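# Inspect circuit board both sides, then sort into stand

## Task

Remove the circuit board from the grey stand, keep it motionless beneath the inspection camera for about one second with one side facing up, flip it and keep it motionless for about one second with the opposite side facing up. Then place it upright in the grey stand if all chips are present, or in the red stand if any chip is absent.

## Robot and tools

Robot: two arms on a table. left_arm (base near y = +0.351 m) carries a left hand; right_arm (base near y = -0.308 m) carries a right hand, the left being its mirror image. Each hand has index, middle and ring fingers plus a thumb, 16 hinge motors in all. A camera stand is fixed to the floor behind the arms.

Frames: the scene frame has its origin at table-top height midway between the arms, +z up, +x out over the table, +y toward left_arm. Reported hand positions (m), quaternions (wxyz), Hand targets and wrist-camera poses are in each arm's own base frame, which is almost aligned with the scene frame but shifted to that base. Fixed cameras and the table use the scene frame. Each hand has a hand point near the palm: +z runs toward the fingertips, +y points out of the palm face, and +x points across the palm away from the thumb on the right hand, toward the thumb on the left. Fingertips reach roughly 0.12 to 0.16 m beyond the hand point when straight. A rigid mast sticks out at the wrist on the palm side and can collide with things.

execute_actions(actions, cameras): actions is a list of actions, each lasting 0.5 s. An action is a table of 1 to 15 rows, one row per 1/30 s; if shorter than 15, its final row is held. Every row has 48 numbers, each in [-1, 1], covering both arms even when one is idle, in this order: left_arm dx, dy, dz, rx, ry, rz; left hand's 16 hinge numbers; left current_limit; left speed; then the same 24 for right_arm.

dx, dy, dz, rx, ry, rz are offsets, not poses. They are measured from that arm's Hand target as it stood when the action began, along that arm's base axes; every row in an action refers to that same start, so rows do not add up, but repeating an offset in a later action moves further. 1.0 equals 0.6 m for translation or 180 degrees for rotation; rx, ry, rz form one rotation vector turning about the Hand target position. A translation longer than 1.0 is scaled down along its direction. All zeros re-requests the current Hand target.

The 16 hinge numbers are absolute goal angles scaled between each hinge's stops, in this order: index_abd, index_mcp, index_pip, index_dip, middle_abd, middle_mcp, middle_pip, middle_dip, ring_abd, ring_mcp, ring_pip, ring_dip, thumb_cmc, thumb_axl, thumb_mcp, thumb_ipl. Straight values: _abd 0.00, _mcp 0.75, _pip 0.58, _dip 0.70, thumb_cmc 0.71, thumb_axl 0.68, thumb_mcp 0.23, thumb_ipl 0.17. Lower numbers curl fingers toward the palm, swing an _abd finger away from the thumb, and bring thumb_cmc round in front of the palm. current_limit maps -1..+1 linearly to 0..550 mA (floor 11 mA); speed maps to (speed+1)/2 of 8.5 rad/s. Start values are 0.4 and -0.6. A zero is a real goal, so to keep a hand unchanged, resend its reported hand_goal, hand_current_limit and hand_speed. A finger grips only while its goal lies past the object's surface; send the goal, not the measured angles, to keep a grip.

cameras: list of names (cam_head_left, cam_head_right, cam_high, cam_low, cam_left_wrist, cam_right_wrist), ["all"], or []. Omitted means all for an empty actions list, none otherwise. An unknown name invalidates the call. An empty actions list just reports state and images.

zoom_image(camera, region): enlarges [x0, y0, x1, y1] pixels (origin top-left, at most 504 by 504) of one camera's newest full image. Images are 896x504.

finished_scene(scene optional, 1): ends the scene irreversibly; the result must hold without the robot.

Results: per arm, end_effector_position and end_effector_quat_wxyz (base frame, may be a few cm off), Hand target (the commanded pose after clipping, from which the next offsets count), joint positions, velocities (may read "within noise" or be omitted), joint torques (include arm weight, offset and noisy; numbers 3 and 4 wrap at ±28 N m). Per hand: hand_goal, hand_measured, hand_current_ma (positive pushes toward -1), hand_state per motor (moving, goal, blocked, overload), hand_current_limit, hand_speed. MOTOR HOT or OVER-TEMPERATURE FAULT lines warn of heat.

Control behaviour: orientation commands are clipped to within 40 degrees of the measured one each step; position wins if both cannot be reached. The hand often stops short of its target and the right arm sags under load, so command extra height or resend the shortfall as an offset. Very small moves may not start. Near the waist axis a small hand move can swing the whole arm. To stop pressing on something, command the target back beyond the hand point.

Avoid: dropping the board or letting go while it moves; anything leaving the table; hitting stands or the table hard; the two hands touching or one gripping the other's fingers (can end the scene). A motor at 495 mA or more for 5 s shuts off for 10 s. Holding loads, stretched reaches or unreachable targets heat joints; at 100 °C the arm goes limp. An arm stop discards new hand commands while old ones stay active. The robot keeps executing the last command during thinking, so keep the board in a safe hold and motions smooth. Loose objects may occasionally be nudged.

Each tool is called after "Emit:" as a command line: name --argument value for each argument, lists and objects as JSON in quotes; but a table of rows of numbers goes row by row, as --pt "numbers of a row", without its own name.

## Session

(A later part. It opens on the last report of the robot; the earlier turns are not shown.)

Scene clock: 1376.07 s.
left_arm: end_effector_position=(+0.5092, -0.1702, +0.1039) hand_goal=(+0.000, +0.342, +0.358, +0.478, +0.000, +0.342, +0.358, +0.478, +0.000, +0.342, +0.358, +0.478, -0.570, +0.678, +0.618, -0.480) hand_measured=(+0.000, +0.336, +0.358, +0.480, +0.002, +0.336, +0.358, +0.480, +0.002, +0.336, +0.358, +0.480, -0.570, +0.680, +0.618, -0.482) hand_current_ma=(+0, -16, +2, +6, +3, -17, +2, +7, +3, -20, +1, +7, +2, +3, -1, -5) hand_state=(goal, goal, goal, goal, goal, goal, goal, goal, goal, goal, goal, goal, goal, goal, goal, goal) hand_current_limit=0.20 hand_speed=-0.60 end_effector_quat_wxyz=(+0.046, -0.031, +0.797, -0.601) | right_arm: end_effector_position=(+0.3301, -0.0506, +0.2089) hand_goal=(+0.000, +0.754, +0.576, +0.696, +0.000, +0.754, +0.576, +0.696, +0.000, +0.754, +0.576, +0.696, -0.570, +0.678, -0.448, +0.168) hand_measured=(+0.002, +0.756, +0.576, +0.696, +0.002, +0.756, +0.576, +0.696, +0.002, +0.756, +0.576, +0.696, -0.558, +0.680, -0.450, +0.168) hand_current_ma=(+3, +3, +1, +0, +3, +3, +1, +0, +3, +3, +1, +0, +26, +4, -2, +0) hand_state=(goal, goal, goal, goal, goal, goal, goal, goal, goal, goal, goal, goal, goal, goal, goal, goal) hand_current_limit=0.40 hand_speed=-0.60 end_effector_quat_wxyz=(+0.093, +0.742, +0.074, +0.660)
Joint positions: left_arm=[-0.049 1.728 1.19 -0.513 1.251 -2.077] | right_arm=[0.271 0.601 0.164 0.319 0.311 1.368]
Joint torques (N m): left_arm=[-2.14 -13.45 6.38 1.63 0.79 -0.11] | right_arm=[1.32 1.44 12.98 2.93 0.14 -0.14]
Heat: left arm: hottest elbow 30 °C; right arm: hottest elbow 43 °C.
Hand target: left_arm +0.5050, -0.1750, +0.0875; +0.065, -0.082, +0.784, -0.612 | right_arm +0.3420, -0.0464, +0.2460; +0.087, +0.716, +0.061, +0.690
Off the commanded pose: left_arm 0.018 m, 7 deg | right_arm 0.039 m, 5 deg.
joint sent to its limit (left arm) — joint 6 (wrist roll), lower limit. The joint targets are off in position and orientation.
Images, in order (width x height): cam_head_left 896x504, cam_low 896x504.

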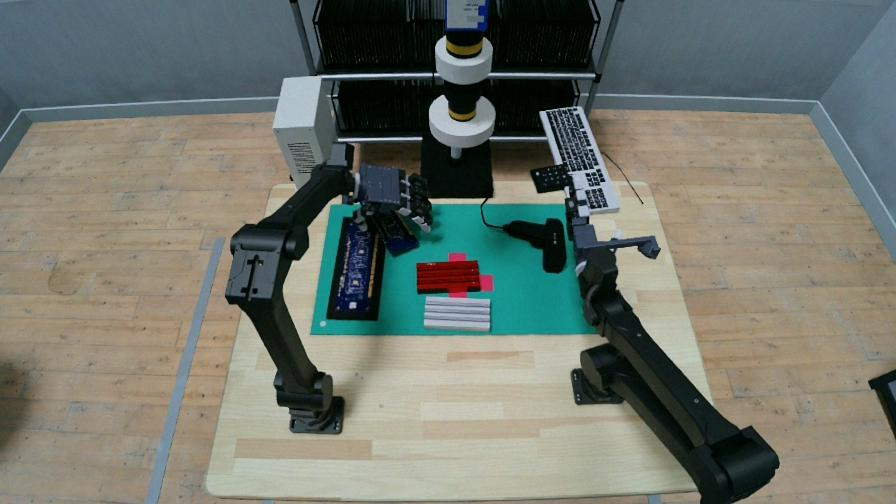

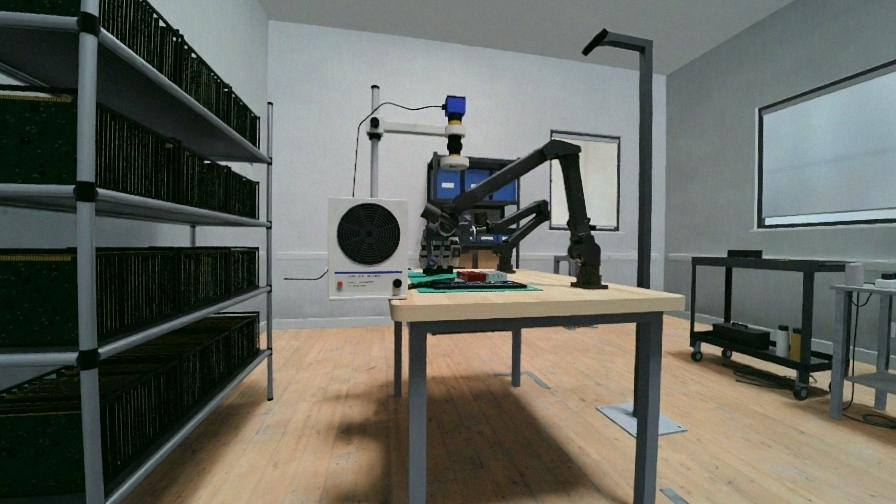

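Emit:
execute_actions --actions '[[[0,0,-0.04,0,0,0,0,0.342,0.358,0.478,0,0.342,0.358,0.478,0,0.342,0.358,0.478,-0.571,0.678,0.618,-0.481,0.2,-0.6,0,0,0,0,0,0,0,0.754,0.576,0.696,0,0.754,0.576,0.696,0,0.754,0.576,0.696,-0.571,0.678,-0.449,0.168,0.4,-0.6]],[[0,0,-0.03,0,0,0,0,0.342,0.358,0.478,0,0.342,0.358,0.478,0,0.342,0.358,0.478,-0.571,0.678,0.618,-0.481,0.2,-0.6,0,0,0,0,0,0,0,0.754,0.576,0.696,0,0.754,0.576,0.696,0,0.754,0.576,0.696,-0.571,0.678,-0.449,0.168,0.4,-0.6]]]' --cameras '["cam_low","cam_head_left"]'

Emit:
zoom_image --camera "cam_head_left" --region '[310, 150, 500, 330]'

Emit:
zoom_image --camera "cam_low" --region '[390, 180, 530, 310]'

Scene clock: 1388.73 s.
left_arm: end_effector_position=(+0.5078, -0.1702, +0.0573) hand_goal=(+0.000, +0.342, +0.358, +0.478, +0.000, +0.342, +0.358, +0.478, +0.000, +0.342, +0.358, +0.478, -0.570, +0.678, +0.618, -0.480) hand_measured=(+0.000, +0.336, +0.358, +0.480, +0.002, +0.336, +0.358, +0.480, +0.002, +0.336, +0.358, +0.480, -0.570, +0.680, +0.618, -0.482) hand_current_ma=(+0, -16, +2, +6, +3, -17, +2, +7, +3, -20, +1, +7, +2, +3, -1, -5) hand_state=(goal, goal, goal, goal, goal, goal, goal, goal, goal, goal, goal, goal, goal, goal, goal, goal) hand_current_limit=0.20 hand_speed=-0.60 end_effector_quat_wxyz=(+0.041, -0.034, +0.798, -0.601) | right_arm: end_effector_position=(+0.3301, -0.0506, +0.2089) hand_goal=(+0.000, +0.754, +0.576, +0.696, +0.000, +0.754, +0.576, +0.696, +0.000, +0.754, +0.576, +0.696, -0.570, +0.678, -0.448, +0.168) hand_measured=(+0.002, +0.756, +0.576, +0.696, +0.002, +0.756, +0.576, +0.696, +0.002, +0.756, +0.576, +0.696, -0.558, +0.680, -0.450, +0.168) hand_current_ma=(+3, +3, +1, +0, +3, +3, +1, +0, +3, +3, +1, +0, +26, +4, -2, +0) hand_state=(goal, goal, goal, goal, goal, goal, goal, goal, goal, goal, goal, goal, goal, goal, goal, goal) hand_current_limit=0.40 hand_speed=-0.60 end_effector_quat_wxyz=(+0.093, +0.742, +0.074, +0.660)
Joint positions: left_arm=[-0.049 1.798 1.145 -0.409 1.251 -2.077] | right_arm=[0.271 0.601 0.164 0.319 0.311 1.368]
Joint torques (N m): left_arm=[-2.2 -14.1 6.26 1.62 0.87 -0.11] | right_arm=[1.2 1.2 13.01 3.08 0.11 -0.11]
Heat: left arm: hottest elbow 29 °C; right arm: hottest elbow 44 °C.
Hand target: left_arm +0.5050, -0.1750, +0.0455; +0.065, -0.082, +0.784, -0.612 | right_arm +0.3420, -0.0464, +0.2460; +0.087, +0.716, +0.061, +0.690
Off the commanded pose: left_arm 0.013 m, 6 deg | right_arm 0.039 m, 5 deg.
joint sent to its limit (left arm) — joint 6 (wrist roll), lower limit. The joint targets are off in position and orientation.
Images, in order (width x height): cam_head_left 896x504, cam_low 896x504.

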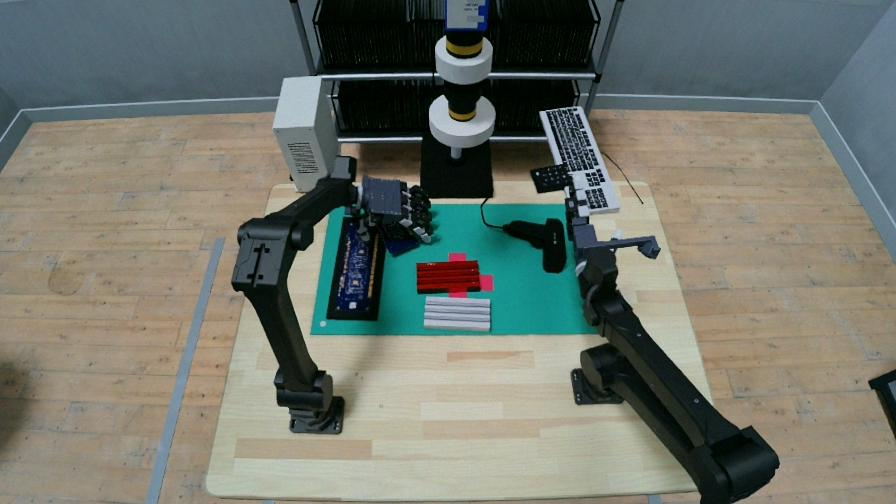

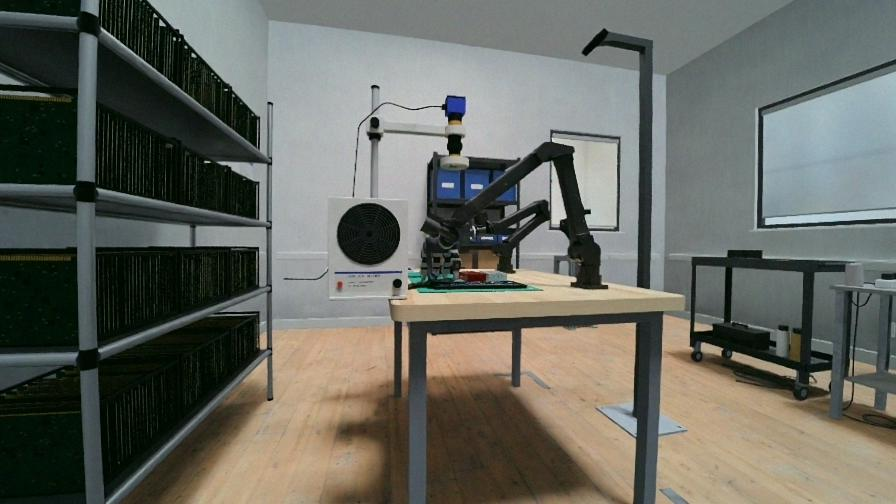

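Scaled by 2.653 from the camera's 896x504 image, which has a finer 1280x720 frame.

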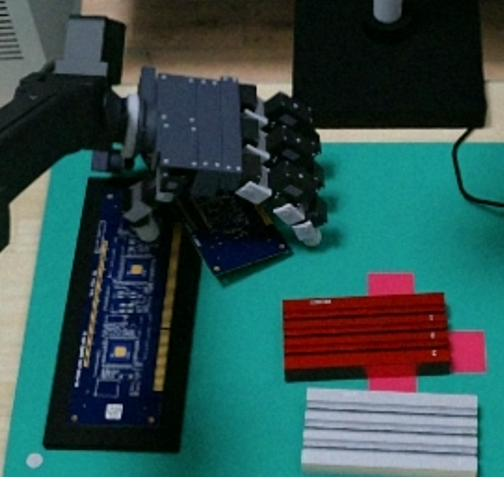

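Scaled by 3.600 from the camera's 896x504 image, which has a finer 1280x720 frame.

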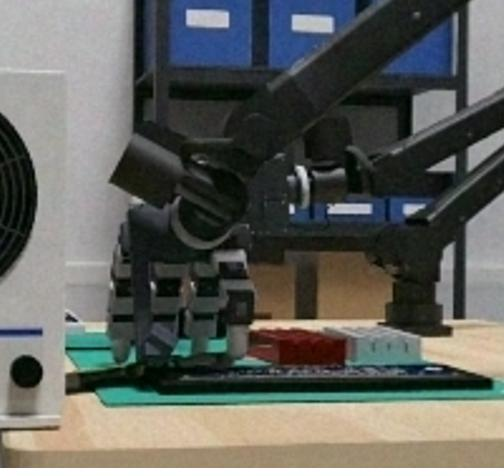

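Emit:
execute_actions --actions '[[[0,0,0,0,0,0,0,0.233,0.226,0.406,0,0.233,0.226,0.406,0,0.233,0.226,0.406,-0.571,0.678,0.393,-0.319,0.1,-0.7,0,0,0,0,0,0,0,0.754,0.576,0.696,0,0.754,0.576,0.696,0,0.754,0.576,0.696,-0.571,0.678,-0.449,0.168,0.4,-0.6]]]' --cameras '["cam_low","cam_head_left"]'

Emit:
zoom_image --camera "cam_head_left" --region '[340, 200, 460, 290]'

Emit:
zoom_image --camera "cam_low" --region '[390, 220, 490, 310]'

Scene clock: 1399.30 s.
left_arm: end_effector_position=(+0.5079, -0.1760, +0.0590) hand_goal=(+0.000, +0.234, +0.226, +0.406, +0.000, +0.234, +0.226, +0.406, +0.000, +0.234, +0.226, +0.406, -0.570, +0.678, +0.394, -0.318) hand_measured=(-0.002, +0.262, +0.248, +0.416, -0.002, +0.260, +0.248, +0.418, +0.000, +0.258, +0.244, +0.418, -0.570, +0.680, +0.394, -0.320) hand_current_ma=(-5, +108, +73, +28, -3, +97, +71, +35, -1, +86, +60, +40, +2, +3, +2, -5) hand_state=(goal, blocked, blocked, goal, goal, blocked, blocked, goal, goal, blocked, goal, goal, goal, goal, goal, goal) hand_current_limit=0.10 hand_speed=-0.70 end_effector_quat_wxyz=(+0.042, -0.025, +0.795, -0.605) | right_arm: end_effector_position=(+0.3301, -0.0506, +0.2089) hand_goal=(+0.000, +0.754, +0.576, +0.696, +0.000, +0.754, +0.576, +0.696, +0.000, +0.754, +0.576, +0.696, -0.570, +0.678, -0.448, +0.168) hand_measured=(+0.002, +0.756, +0.576, +0.696, +0.002, +0.756, +0.576, +0.696, +0.002, +0.756, +0.576, +0.696, -0.558, +0.680, -0.450, +0.168) hand_current_ma=(+3, +3, +1, +0, +3, +3, +1, +0, +3, +3, +1, +0, +26, +4, -2, +0) hand_state=(goal, goal, goal, goal, goal, goal, goal, goal, goal, goal, goal, goal, goal, goal, goal, goal) hand_current_limit=0.40 hand_speed=-0.60 end_effector_quat_wxyz=(+0.093, +0.742, +0.074, +0.660)
Joint positions: left_arm=[-0.058 1.798 1.145 -0.396 1.26 -2.077] | right_arm=[0.271 0.601 0.164 0.319 0.311 1.368]
Joint torques (N m): left_arm=[-1.38 -14.15 6.28 1.2 0.36 -0.11] | right_arm=[0.97 1.73 12.88 2.99 0.13 -0.11]
Heat: left arm: hottest elbow 29 °C; right arm: hottest elbow 44 °C.
Hand target: left_arm +0.5050, -0.1750, +0.0455; +0.065, -0.082, +0.784, -0.612 | right_arm +0.3420, -0.0464, +0.2460; +0.087, +0.716, +0.061, +0.690
Off the commanded pose: left_arm 0.014 m, 7 deg | right_arm 0.039 m, 5 deg.
joint sent to its limit (left arm) — joint 6 (wrist roll), lower limit. The joint targets are off in position and orientation.
Images, in order (width x height): cam_head_left 896x504, cam_low 896x504.

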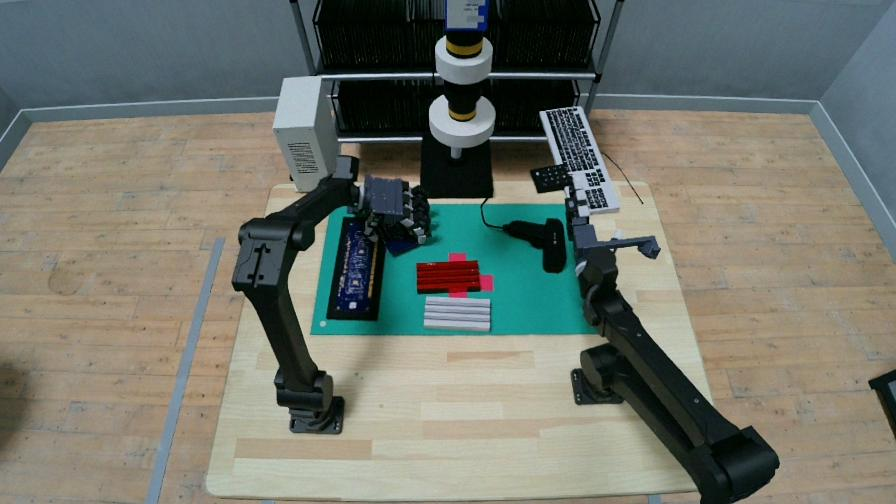

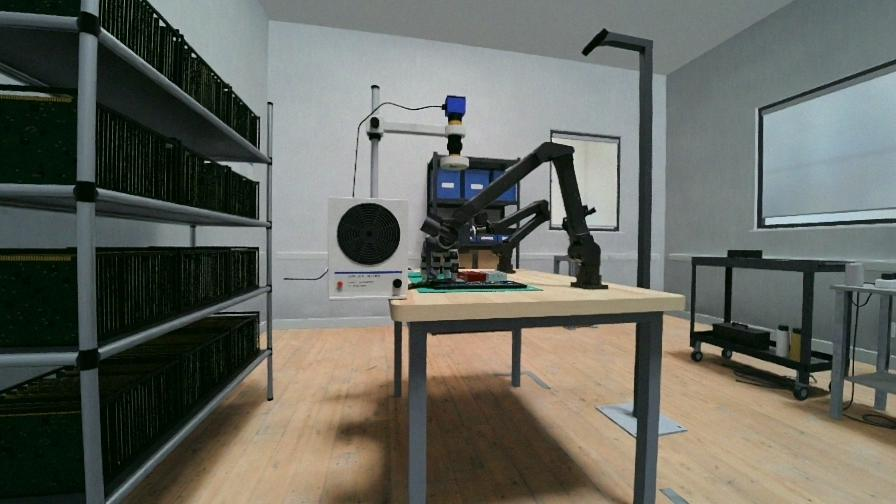

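Scaled by 4.200 from the camera's 896x504 image, which has a finer 1280x720 frame.

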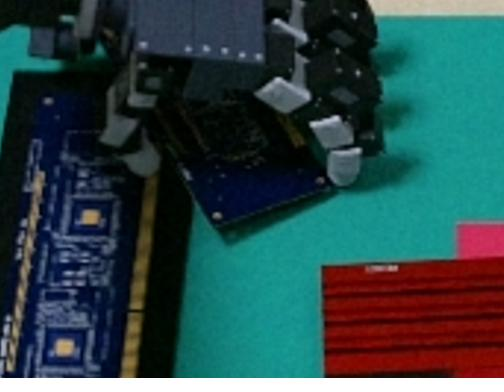

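Scaled by 5.040 from the camera's 896x504 image, which has a finer 1280x720 frame.

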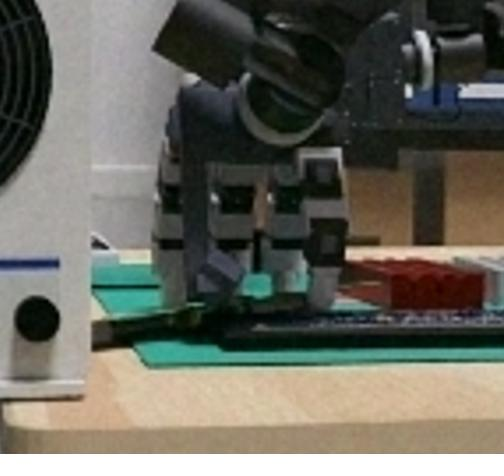

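Emit:
execute_actions --actions '[[[0.033,0.01,0.025,0,0,0,0,0.233,0.226,0.406,0,0.233,0.226,0.406,0,0.233,0.226,0.406,-0.571,0.678,0.393,-0.319,0.1,-0.7,0,0,0,0,0,0,0,0.754,0.576,0.696,0,0.754,0.576,0.696,0,0.754,0.576,0.696,-0.571,0.678,-0.449,0.168,0.4,-0.6]],[[0,0,0,0,0,0,0,0.15,0.19,0.406,0,0.15,0.19,0.406,0,0.15,0.19,0.406,-0.571,0.678,0.28,-0.3,0.1,-0.7,0,0,0,0,0,0,0,0.754,0.576,0.696,0,0.754,0.576,0.696,0,0.754,0.576,0.696,-0.571,0.678,-0.449,0.168,0.4,-0.6]]]' --cameras '["cam_low","cam_head_left"]'

Emit:
zoom_image --camera "cam_head_left" --region '[340, 200, 460, 290]'

Emit:
zoom_image --camera "cam_low" --region '[390, 220, 490, 310]'

Scene clock: 1409.63 s.
left_arm: end_effector_position=(+0.5070, -0.1765, +0.0623) hand_goal=(+0.000, +0.150, +0.190, +0.406, +0.000, +0.150, +0.190, +0.406, +0.000, +0.150, +0.190, +0.406, -0.570, +0.678, +0.280, -0.300) hand_measured=(-0.004, +0.182, +0.220, +0.414, -0.002, +0.194, +0.220, +0.414, -0.004, +0.212, +0.224, +0.416, -0.568, +0.680, +0.300, -0.294) hand_current_ma=(-8, +123, +109, +24, -4, +175, +104, +23, -7, +263, +121, +32, +7, +3, +94, +26) hand_state=(goal, blocked, blocked, goal, goal, blocked, blocked, goal, goal, blocked, blocked, goal, goal, goal, blocked, goal) hand_current_limit=0.10 hand_speed=-0.70 end_effector_quat_wxyz=(+0.033, -0.031, +0.795, -0.606) | right_arm: end_effector_position=(+0.3301, -0.0506, +0.2089) hand_goal=(+0.000, +0.754, +0.576, +0.696, +0.000, +0.754, +0.576, +0.696, +0.000, +0.754, +0.576, +0.696, -0.570, +0.678, -0.448, +0.168) hand_measured=(+0.002, +0.756, +0.576, +0.696, +0.002, +0.756, +0.576, +0.696, +0.002, +0.756, +0.576, +0.696, -0.558, +0.680, -0.450, +0.168) hand_current_ma=(+3, +3, +1, +0, +3, +3, +1, +0, +3, +3, +1, +0, +26, +4, -2, +0) hand_state=(goal, goal, goal, goal, goal, goal, goal, goal, goal, goal, goal, goal, goal, goal, goal, goal) hand_current_limit=0.40 hand_speed=-0.60 end_effector_quat_wxyz=(+0.093, +0.742, +0.074, +0.660)
Joint positions: left_arm=[-0.058 1.8 1.159 -0.429 1.264 -2.077] | right_arm=[0.271 0.601 0.164 0.319 0.311 1.368]
Joint torques (N m): left_arm=[-0.09 -13.1 10.4 0.46 0.42 -0.11] | right_arm=[1.38 1.79 12.82 2.99 0.11 -0.13]
Heat: left arm: hottest elbow 29 °C; right arm: hottest elbow 44 °C.
Hand target: left_arm +0.5248, -0.1690, +0.0605; +0.065, -0.082, +0.784, -0.612 | right_arm +0.3420, -0.0464, +0.2460; +0.087, +0.716, +0.061, +0.690
Off the commanded pose: left_arm 0.019 m, 7 deg | right_arm 0.039 m, 5 deg.
joint sent to its limit (left arm) — joint 6 (wrist roll), lower limit. The joint targets are off in position and orientation.
Images, in order (width x height): cam_head_left 896x504, cam_low 896x504.

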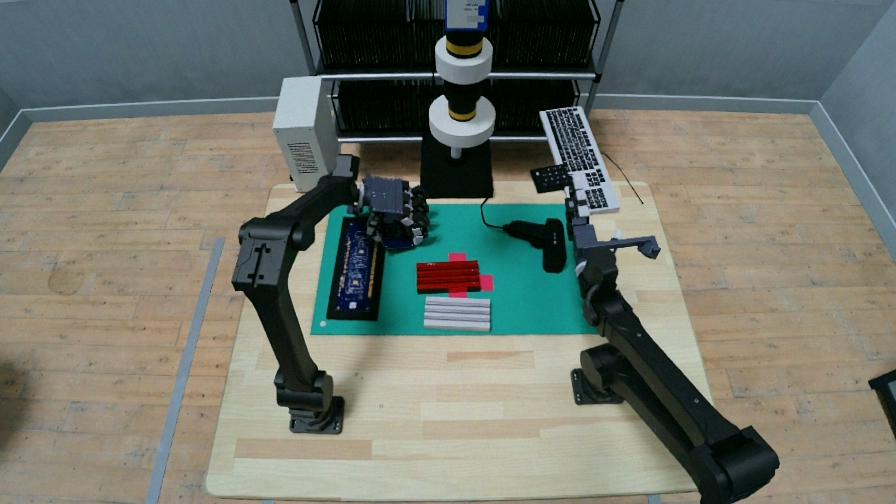

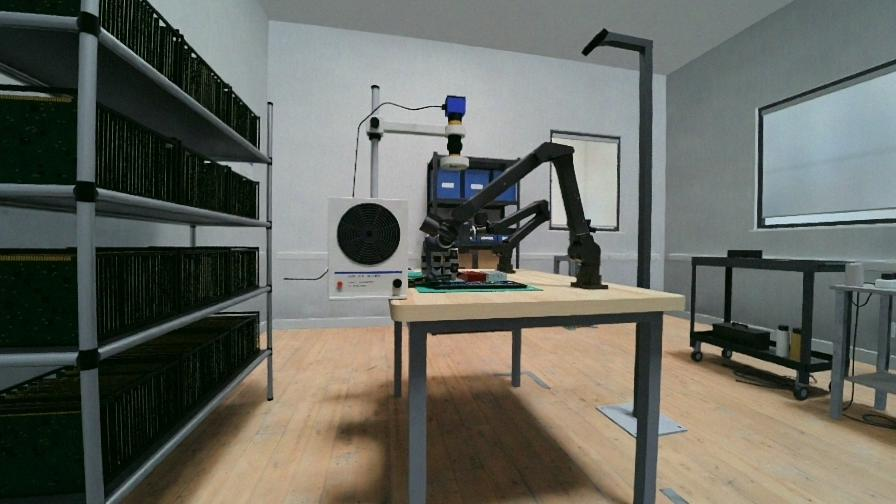

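Scaled by 4.200 from the camera's 896x504 image, which has a finer 1280x720 frame.

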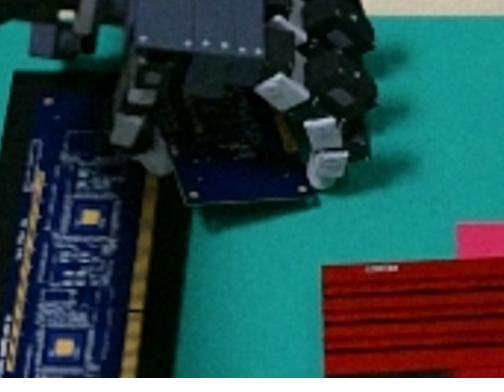

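Scaled by 5.040 from the camera's 896x504 image, which has a finer 1280x720 frame.

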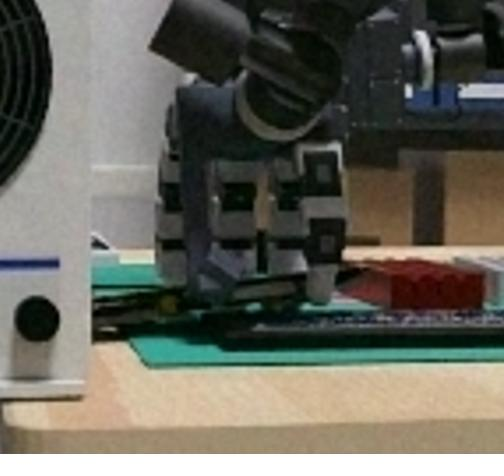

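Emit:
execute_actions --actions '[[[-0.02,0,0.01,0,0,0,0,0.1,0.15,0.39,0,0.1,0.15,0.39,0,0.1,0.15,0.39,-0.571,0.678,0.16,-0.34,0.3,-0.7,0,0,0,0,0,0,0,0.754,0.576,0.696,0,0.754,0.576,0.696,0,0.754,0.576,0.696,-0.571,0.678,-0.449,0.168,0.4,-0.6]],[[0,0,0.05,0,0,0,0,0.06,0.12,0.38,0,0.06,0.12,0.38,0,0.06,0.12,0.38,-0.571,0.678,0.1,-0.36,0.4,-0.7,0,0,0,0,0,0,0,0.754,0.576,0.696,0,0.754,0.576,0.696,0,0.754,0.576,0.696,-0.571,0.678,-0.449,0.168,0.4,-0.6]]]' --cameras '["cam_low","cam_head_left"]'

Emit:
zoom_image --camera "cam_head_left" --region '[340, 180, 460, 290]'

Emit:
zoom_image --camera "cam_low" --region '[390, 210, 490, 310]'

Scene clock: 1419.07 s.
left_arm: end_effector_position=(+0.4952, -0.1735, +0.0769) hand_goal=(+0.000, +0.060, +0.120, +0.380, +0.000, +0.060, +0.120, +0.380, +0.000, +0.060, +0.120, +0.380, -0.570, +0.678, +0.100, -0.360) hand_measured=(-0.004, +0.092, +0.150, +0.394, -0.002, +0.060, +0.124, +0.382, -0.004, +0.058, +0.124, +0.384, -0.572, +0.676, +0.120, -0.350) hand_current_ma=(-11, +125, +105, +45, -5, -2, +9, +7, -8, -3, +8, +9, -5, -6, +92, +41) hand_state=(goal, blocked, blocked, goal, goal, goal, goal, goal, goal, goal, goal, goal, goal, goal, blocked, goal) hand_current_limit=0.40 hand_speed=-0.70 end_effector_quat_wxyz=(+0.019, -0.045, +0.797, -0.602) | right_arm: end_effector_position=(+0.3301, -0.0506, +0.2089) hand_goal=(+0.000, +0.754, +0.576, +0.696, +0.000, +0.754, +0.576, +0.696, +0.000, +0.754, +0.576, +0.696, -0.570, +0.678, -0.448, +0.168) hand_measured=(+0.002, +0.756, +0.576, +0.696, +0.002, +0.756, +0.576, +0.696, +0.002, +0.756, +0.576, +0.696, -0.558, +0.680, -0.450, +0.168) hand_current_ma=(+3, +3, +1, +0, +3, +3, +1, +0, +3, +3, +1, +0, +26, +4, -2, +0) hand_state=(goal, goal, goal, goal, goal, goal, goal, goal, goal, goal, goal, goal, goal, goal, goal, goal) hand_current_limit=0.40 hand_speed=-0.60 end_effector_quat_wxyz=(+0.093, +0.742, +0.074, +0.660)
Joint positions: left_arm=[-0.055 1.763 1.159 -0.507 1.258 -2.075] | right_arm=[0.271 0.601 0.164 0.319 0.311 1.368]
Joint torques (N m): left_arm=[-0.21 -16.09 10.37 0.46 0.84 -0.14] | right_arm=[1.03 1.26 12.92 2.96 0.13 -0.13]
Heat: left arm: hottest elbow 29 °C; right arm: hottest elbow 44 °C.
Hand target: left_arm +0.5128, -0.1690, +0.0965; +0.065, -0.082, +0.784, -0.612 | right_arm +0.3420, -0.0464, +0.2460; +0.087, +0.716, +0.061, +0.690
Off the commanded pose: left_arm 0.027 m, 7 deg | right_arm 0.039 m, 5 deg.
joint sent to its limit (left arm) — joint 6 (wrist roll), lower limit. The joint targets are off in position and orientation.
Images, in order (width x height): cam_head_left 896x504, cam_low 896x504.

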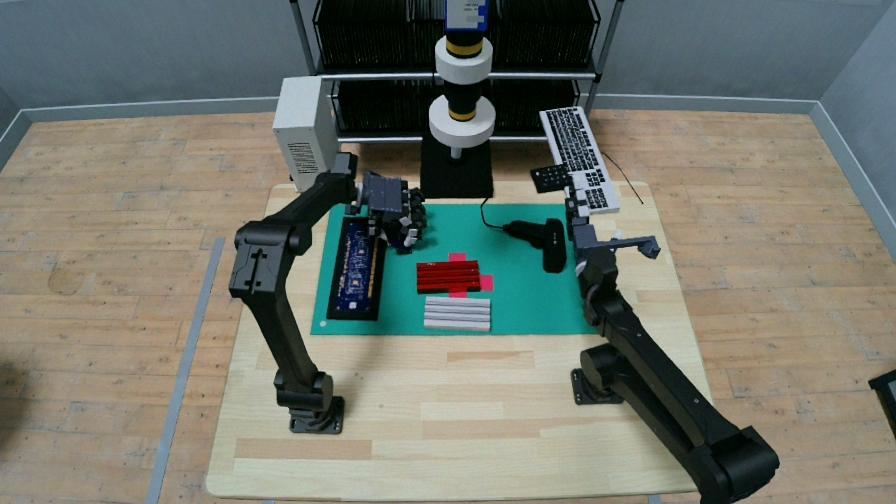

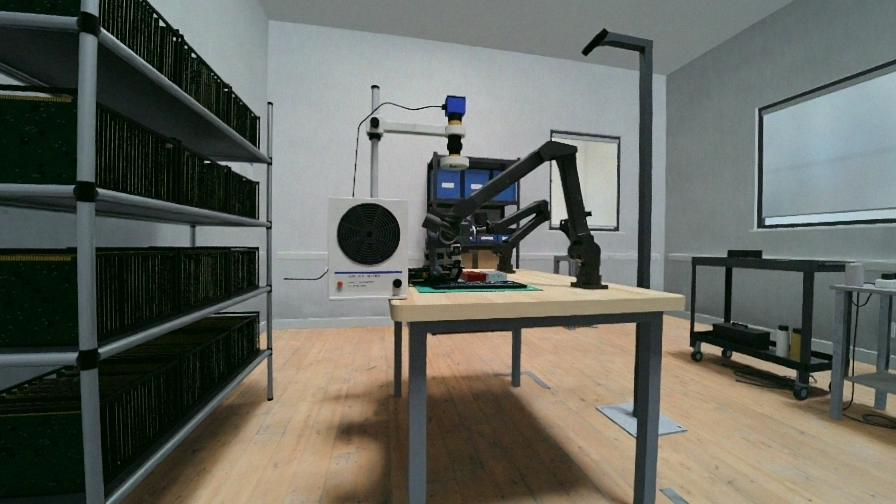

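Scaled by 4.200 from the camera's 896x504 image, which has a finer 1280x720 frame.

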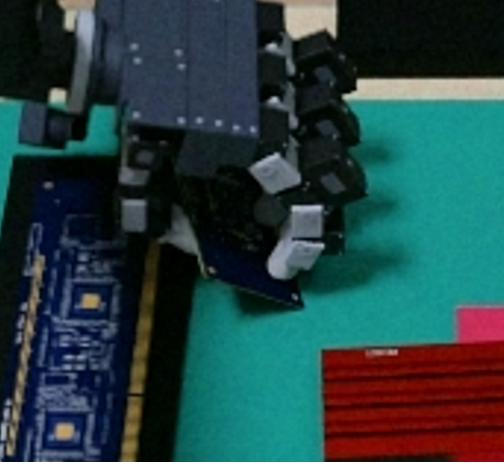

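Scaled by 5.040 from the camera's 896x504 image, which has a finer 1280x720 frame.

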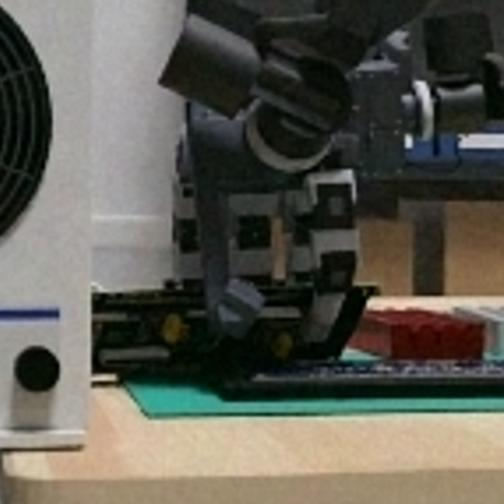

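Emit:
execute_actions --actions '[]' --cameras '["cam_left_wrist","cam_high","cam_head_right"]'

Emit:
zoom_image --camera "cam_head_right" --region '[340, 170, 460, 290]'

Scene clock: 1445.03 s.
left_arm: end_effector_position=(+0.4952, -0.1735, +0.0769) hand_goal=(+0.000, +0.060, +0.120, +0.380, +0.000, +0.060, +0.120, +0.380, +0.000, +0.060, +0.120, +0.380, -0.570, +0.678, +0.100, -0.360) hand_measured=(-0.004, +0.092, +0.150, +0.394, -0.002, +0.060, +0.124, +0.382, -0.004, +0.058, +0.124, +0.384, -0.572, +0.676, +0.120, -0.350) hand_current_ma=(-11, +125, +105, +45, -5, -2, +9, +7, -8, -3, +8, +9, -5, -6, +92, +41) hand_state=(goal, blocked, blocked, goal, goal, goal, goal, goal, goal, goal, goal, goal, goal, goal, blocked, goal) hand_current_limit=0.40 hand_speed=-0.70 end_effector_quat_wxyz=(+0.019, -0.045, +0.797, -0.602) | right_arm: end_effector_position=(+0.3301, -0.0506, +0.2089) hand_goal=(+0.000, +0.754, +0.576, +0.696, +0.000, +0.754, +0.576, +0.696, +0.000, +0.754, +0.576, +0.696, -0.570, +0.678, -0.448, +0.168) hand_measured=(+0.002, +0.756, +0.576, +0.696, +0.002, +0.756, +0.576, +0.696, +0.002, +0.756, +0.576, +0.696, -0.558, +0.680, -0.450, +0.168) hand_current_ma=(+3, +3, +1, +0, +3, +3, +1, +0, +3, +3, +1, +0, +26, +4, -2, +0) hand_state=(goal, goal, goal, goal, goal, goal, goal, goal, goal, goal, goal, goal, goal, goal, goal, goal) hand_current_limit=0.40 hand_speed=-0.60 end_effector_quat_wxyz=(+0.093, +0.742, +0.074, +0.660)
Joint positions: left_arm=[-0.055 1.763 1.159 -0.507 1.258 -2.075] | right_arm=[0.271 0.601 0.164 0.319 0.311 1.368]
Joint velocities: within noise
Joint torques (N m): left_arm=[-0.15 -16.09 10.37 0.46 0.84 -0.14] | right_arm=[0.97 2.02 13.01 2.93 0.1 -0.11]
Heat: left arm: hottest elbow 30 °C; right arm: hottest elbow 44 °C.
Hand target: left_arm +0.5128, -0.1690, +0.0965; +0.065, -0.082, +0.784, -0.612 | right_arm +0.3420, -0.0464, +0.2460; +0.087, +0.716, +0.061, +0.690
Off the commanded pose: left_arm 0.027 m, 7 deg | right_arm 0.039 m, 5 deg.
Images, in order (width x height): cam_head_right 896x504, cam_high 896x504, cam_left_wrist 896x504.

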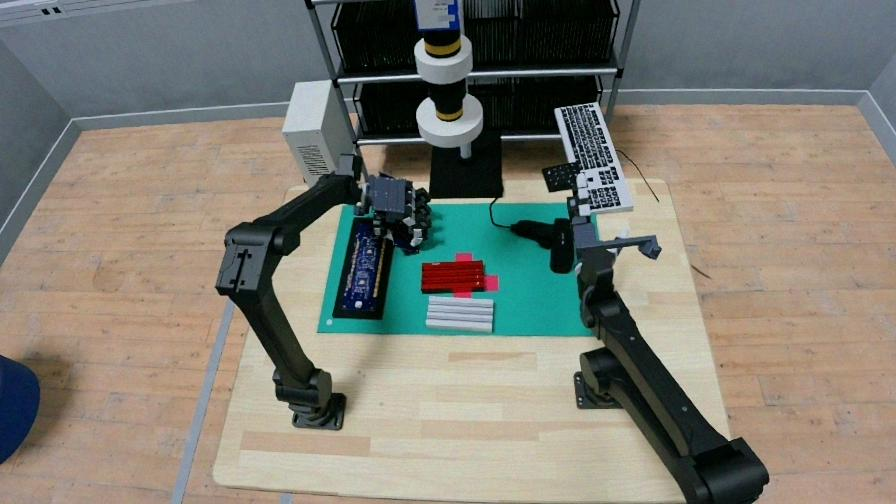

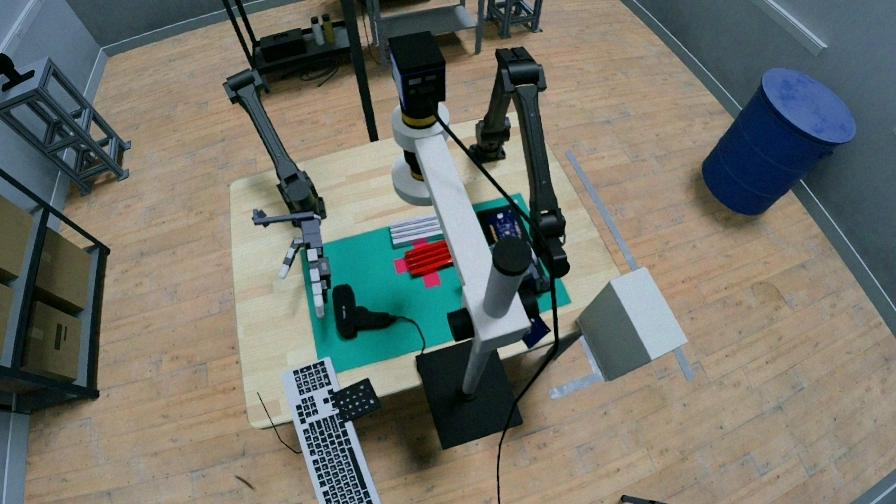

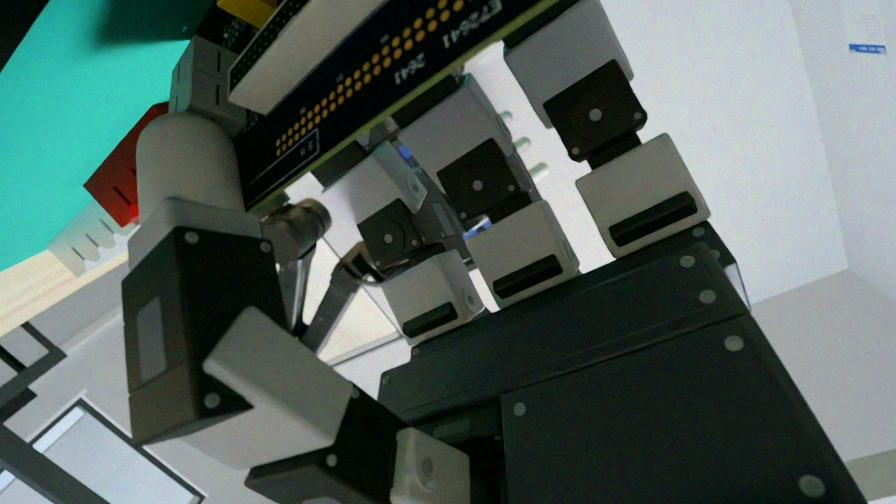

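Scaled by 4.200 from the camera's 896x504 image, which has a finer 1280x720 frame.

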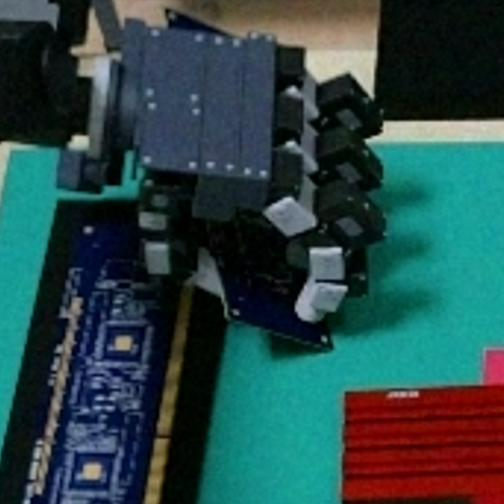

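Emit:
execute_actions --actions '[[[0,-0.05,0.03,0,0,0,0,0.06,0.12,0.38,0,0.06,0.12,0.38,0,0.06,0.12,0.38,-0.571,0.678,0.1,-0.36,0.4,-0.7,0,0,0,0,0,0,0,0.754,0.576,0.696,0,0.754,0.576,0.696,0,0.754,0.576,0.696,-0.571,0.678,-0.449,0.168,0.4,-0.6]],[[-0.03,-0.07,0,0,0,0,0,0.06,0.12,0.38,0,0.06,0.12,0.38,0,0.06,0.12,0.38,-0.571,0.678,0.1,-0.36,0.4,-0.7,0,0,0,0,0,0,0,0.754,0.576,0.696,0,0.754,0.576,0.696,0,0.754,0.576,0.696,-0.571,0.678,-0.449,0.168,0.4,-0.6]],[[-0.02,-0.02,0,0,0,0,0,0.06,0.12,0.38,0,0.06,0.12,0.38,0,0.06,0.12,0.38,-0.571,0.678,0.1,-0.36,0.4,-0.7,0,0,0,0,0,0,0,0.754,0.576,0.696,0,0.754,0.576,0.696,0,0.754,0.576,0.696,-0.571,0.678,-0.449,0.168,0.4,-0.6]]]' --cameras '["cam_low","cam_head_left","cam_left_wrist"]'

Emit:
zoom_image --camera "cam_head_left" --region '[360, 170, 500, 290]'

Emit:
zoom_image --camera "cam_low" --region '[390, 210, 510, 310]'

Scene clock: 1497.00 s.
left_arm: end_effector_position=(+0.4740, -0.2379, +0.0928) hand_goal=(+0.000, +0.060, +0.120, +0.380, +0.000, +0.060, +0.120, +0.380, +0.000, +0.060, +0.120, +0.380, -0.570, +0.678, +0.100, -0.360) hand_measured=(-0.004, +0.060, +0.124, +0.384, -0.002, +0.058, +0.122, +0.382, -0.004, +0.058, +0.122, +0.384, -0.572, +0.676, +0.108, -0.354) hand_current_ma=(-7, -1, +10, +8, -5, -5, +7, +7, -7, -7, +6, +9, -5, -6, +30, +21) hand_state=(goal, goal, goal, goal, goal, goal, goal, goal, goal, goal, goal, goal, goal, goal, goal, goal) hand_current_limit=0.40 hand_speed=-0.70 end_effector_quat_wxyz=(-0.016, +0.005, +0.810, -0.586) | right_arm: end_effector_position=(+0.3301, -0.0506, +0.2089) hand_goal=(+0.000, +0.754, +0.576, +0.696, +0.000, +0.754, +0.576, +0.696, +0.000, +0.754, +0.576, +0.696, -0.570, +0.678, -0.448, +0.168) hand_measured=(+0.002, +0.756, +0.576, +0.696, +0.002, +0.756, +0.576, +0.696, +0.002, +0.756, +0.576, +0.696, -0.558, +0.680, -0.450, +0.168) hand_current_ma=(+3, +3, +1, +0, +3, +3, +1, +0, +3, +3, +1, +0, +26, +4, -2, +0) hand_state=(goal, goal, goal, goal, goal, goal, goal, goal, goal, goal, goal, goal, goal, goal, goal, goal) hand_current_limit=0.40 hand_speed=-0.60 end_effector_quat_wxyz=(+0.093, +0.742, +0.074, +0.660)
Joint positions: left_arm=[-0.196 1.743 1.197 -0.567 1.215 -2.077] | right_arm=[0.271 0.601 0.164 0.319 0.311 1.368]
Joint torques (N m): left_arm=[-2.43 -16.62 10.32 0.79 0.75 -0.12] | right_arm=[0.79 1.2 13.07 2.91 0.11 -0.11]
Heat: left arm: hottest elbow 31 °C; right arm: hottest elbow 44 °C.
Hand target: left_arm +0.4828, -0.2530, +0.1145; +0.065, -0.082, +0.784, -0.612 | right_arm +0.3420, -0.0464, +0.2460; +0.087, +0.716, +0.061, +0.690
Off the commanded pose: left_arm 0.028 m, 14 deg | right_arm 0.039 m, 5 deg.
joint sent to its limit (left arm) — joint 6 (wrist roll), lower limit. The joint targets are off in position and orientation.
Images, in order (width x height): cam_head_left 896x504, cam_low 896x504, cam_left_wrist 896x504.

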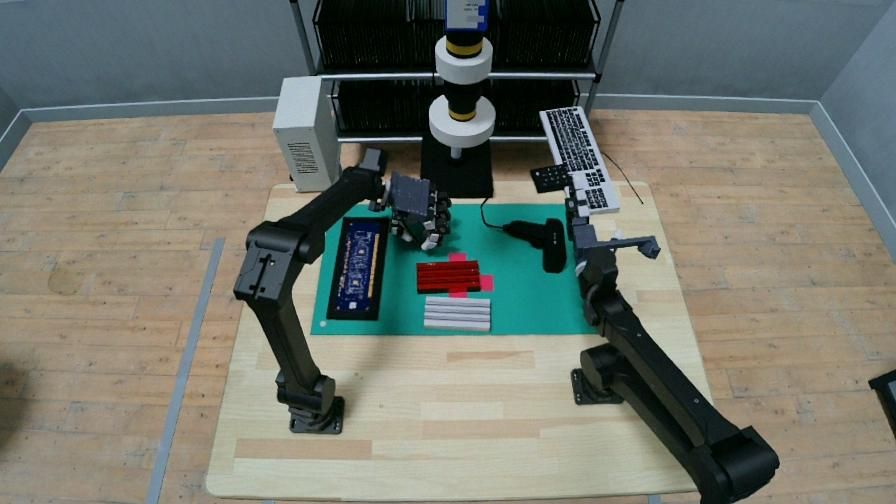

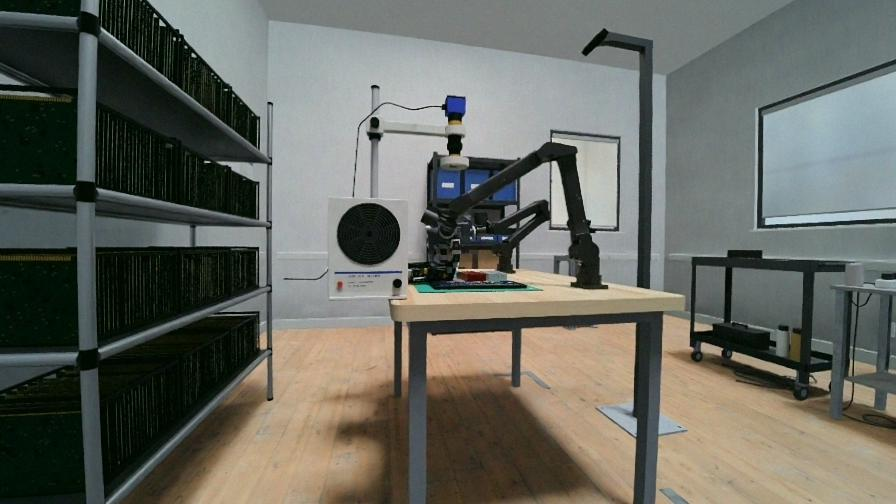

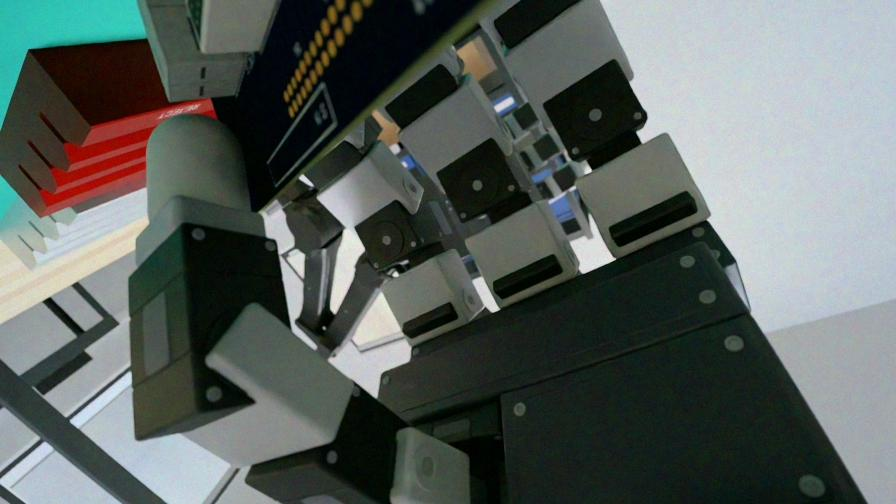

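Scaled by 3.600 from the camera's 896x504 image, which has a finer 1280x720 frame.

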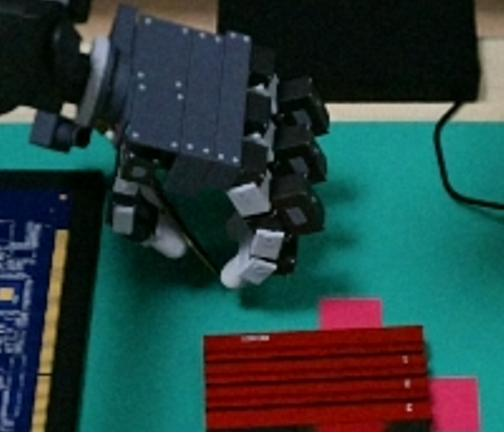

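Scaled by 4.200 from the camera's 896x504 image, which has a finer 1280x720 frame.

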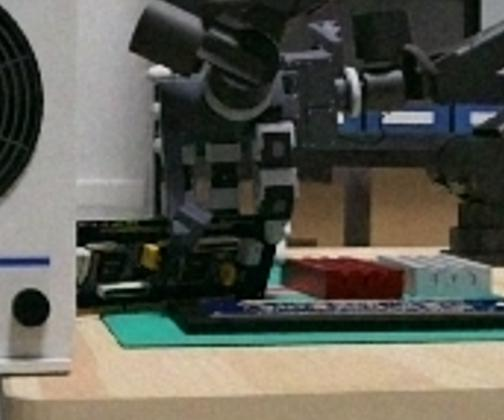

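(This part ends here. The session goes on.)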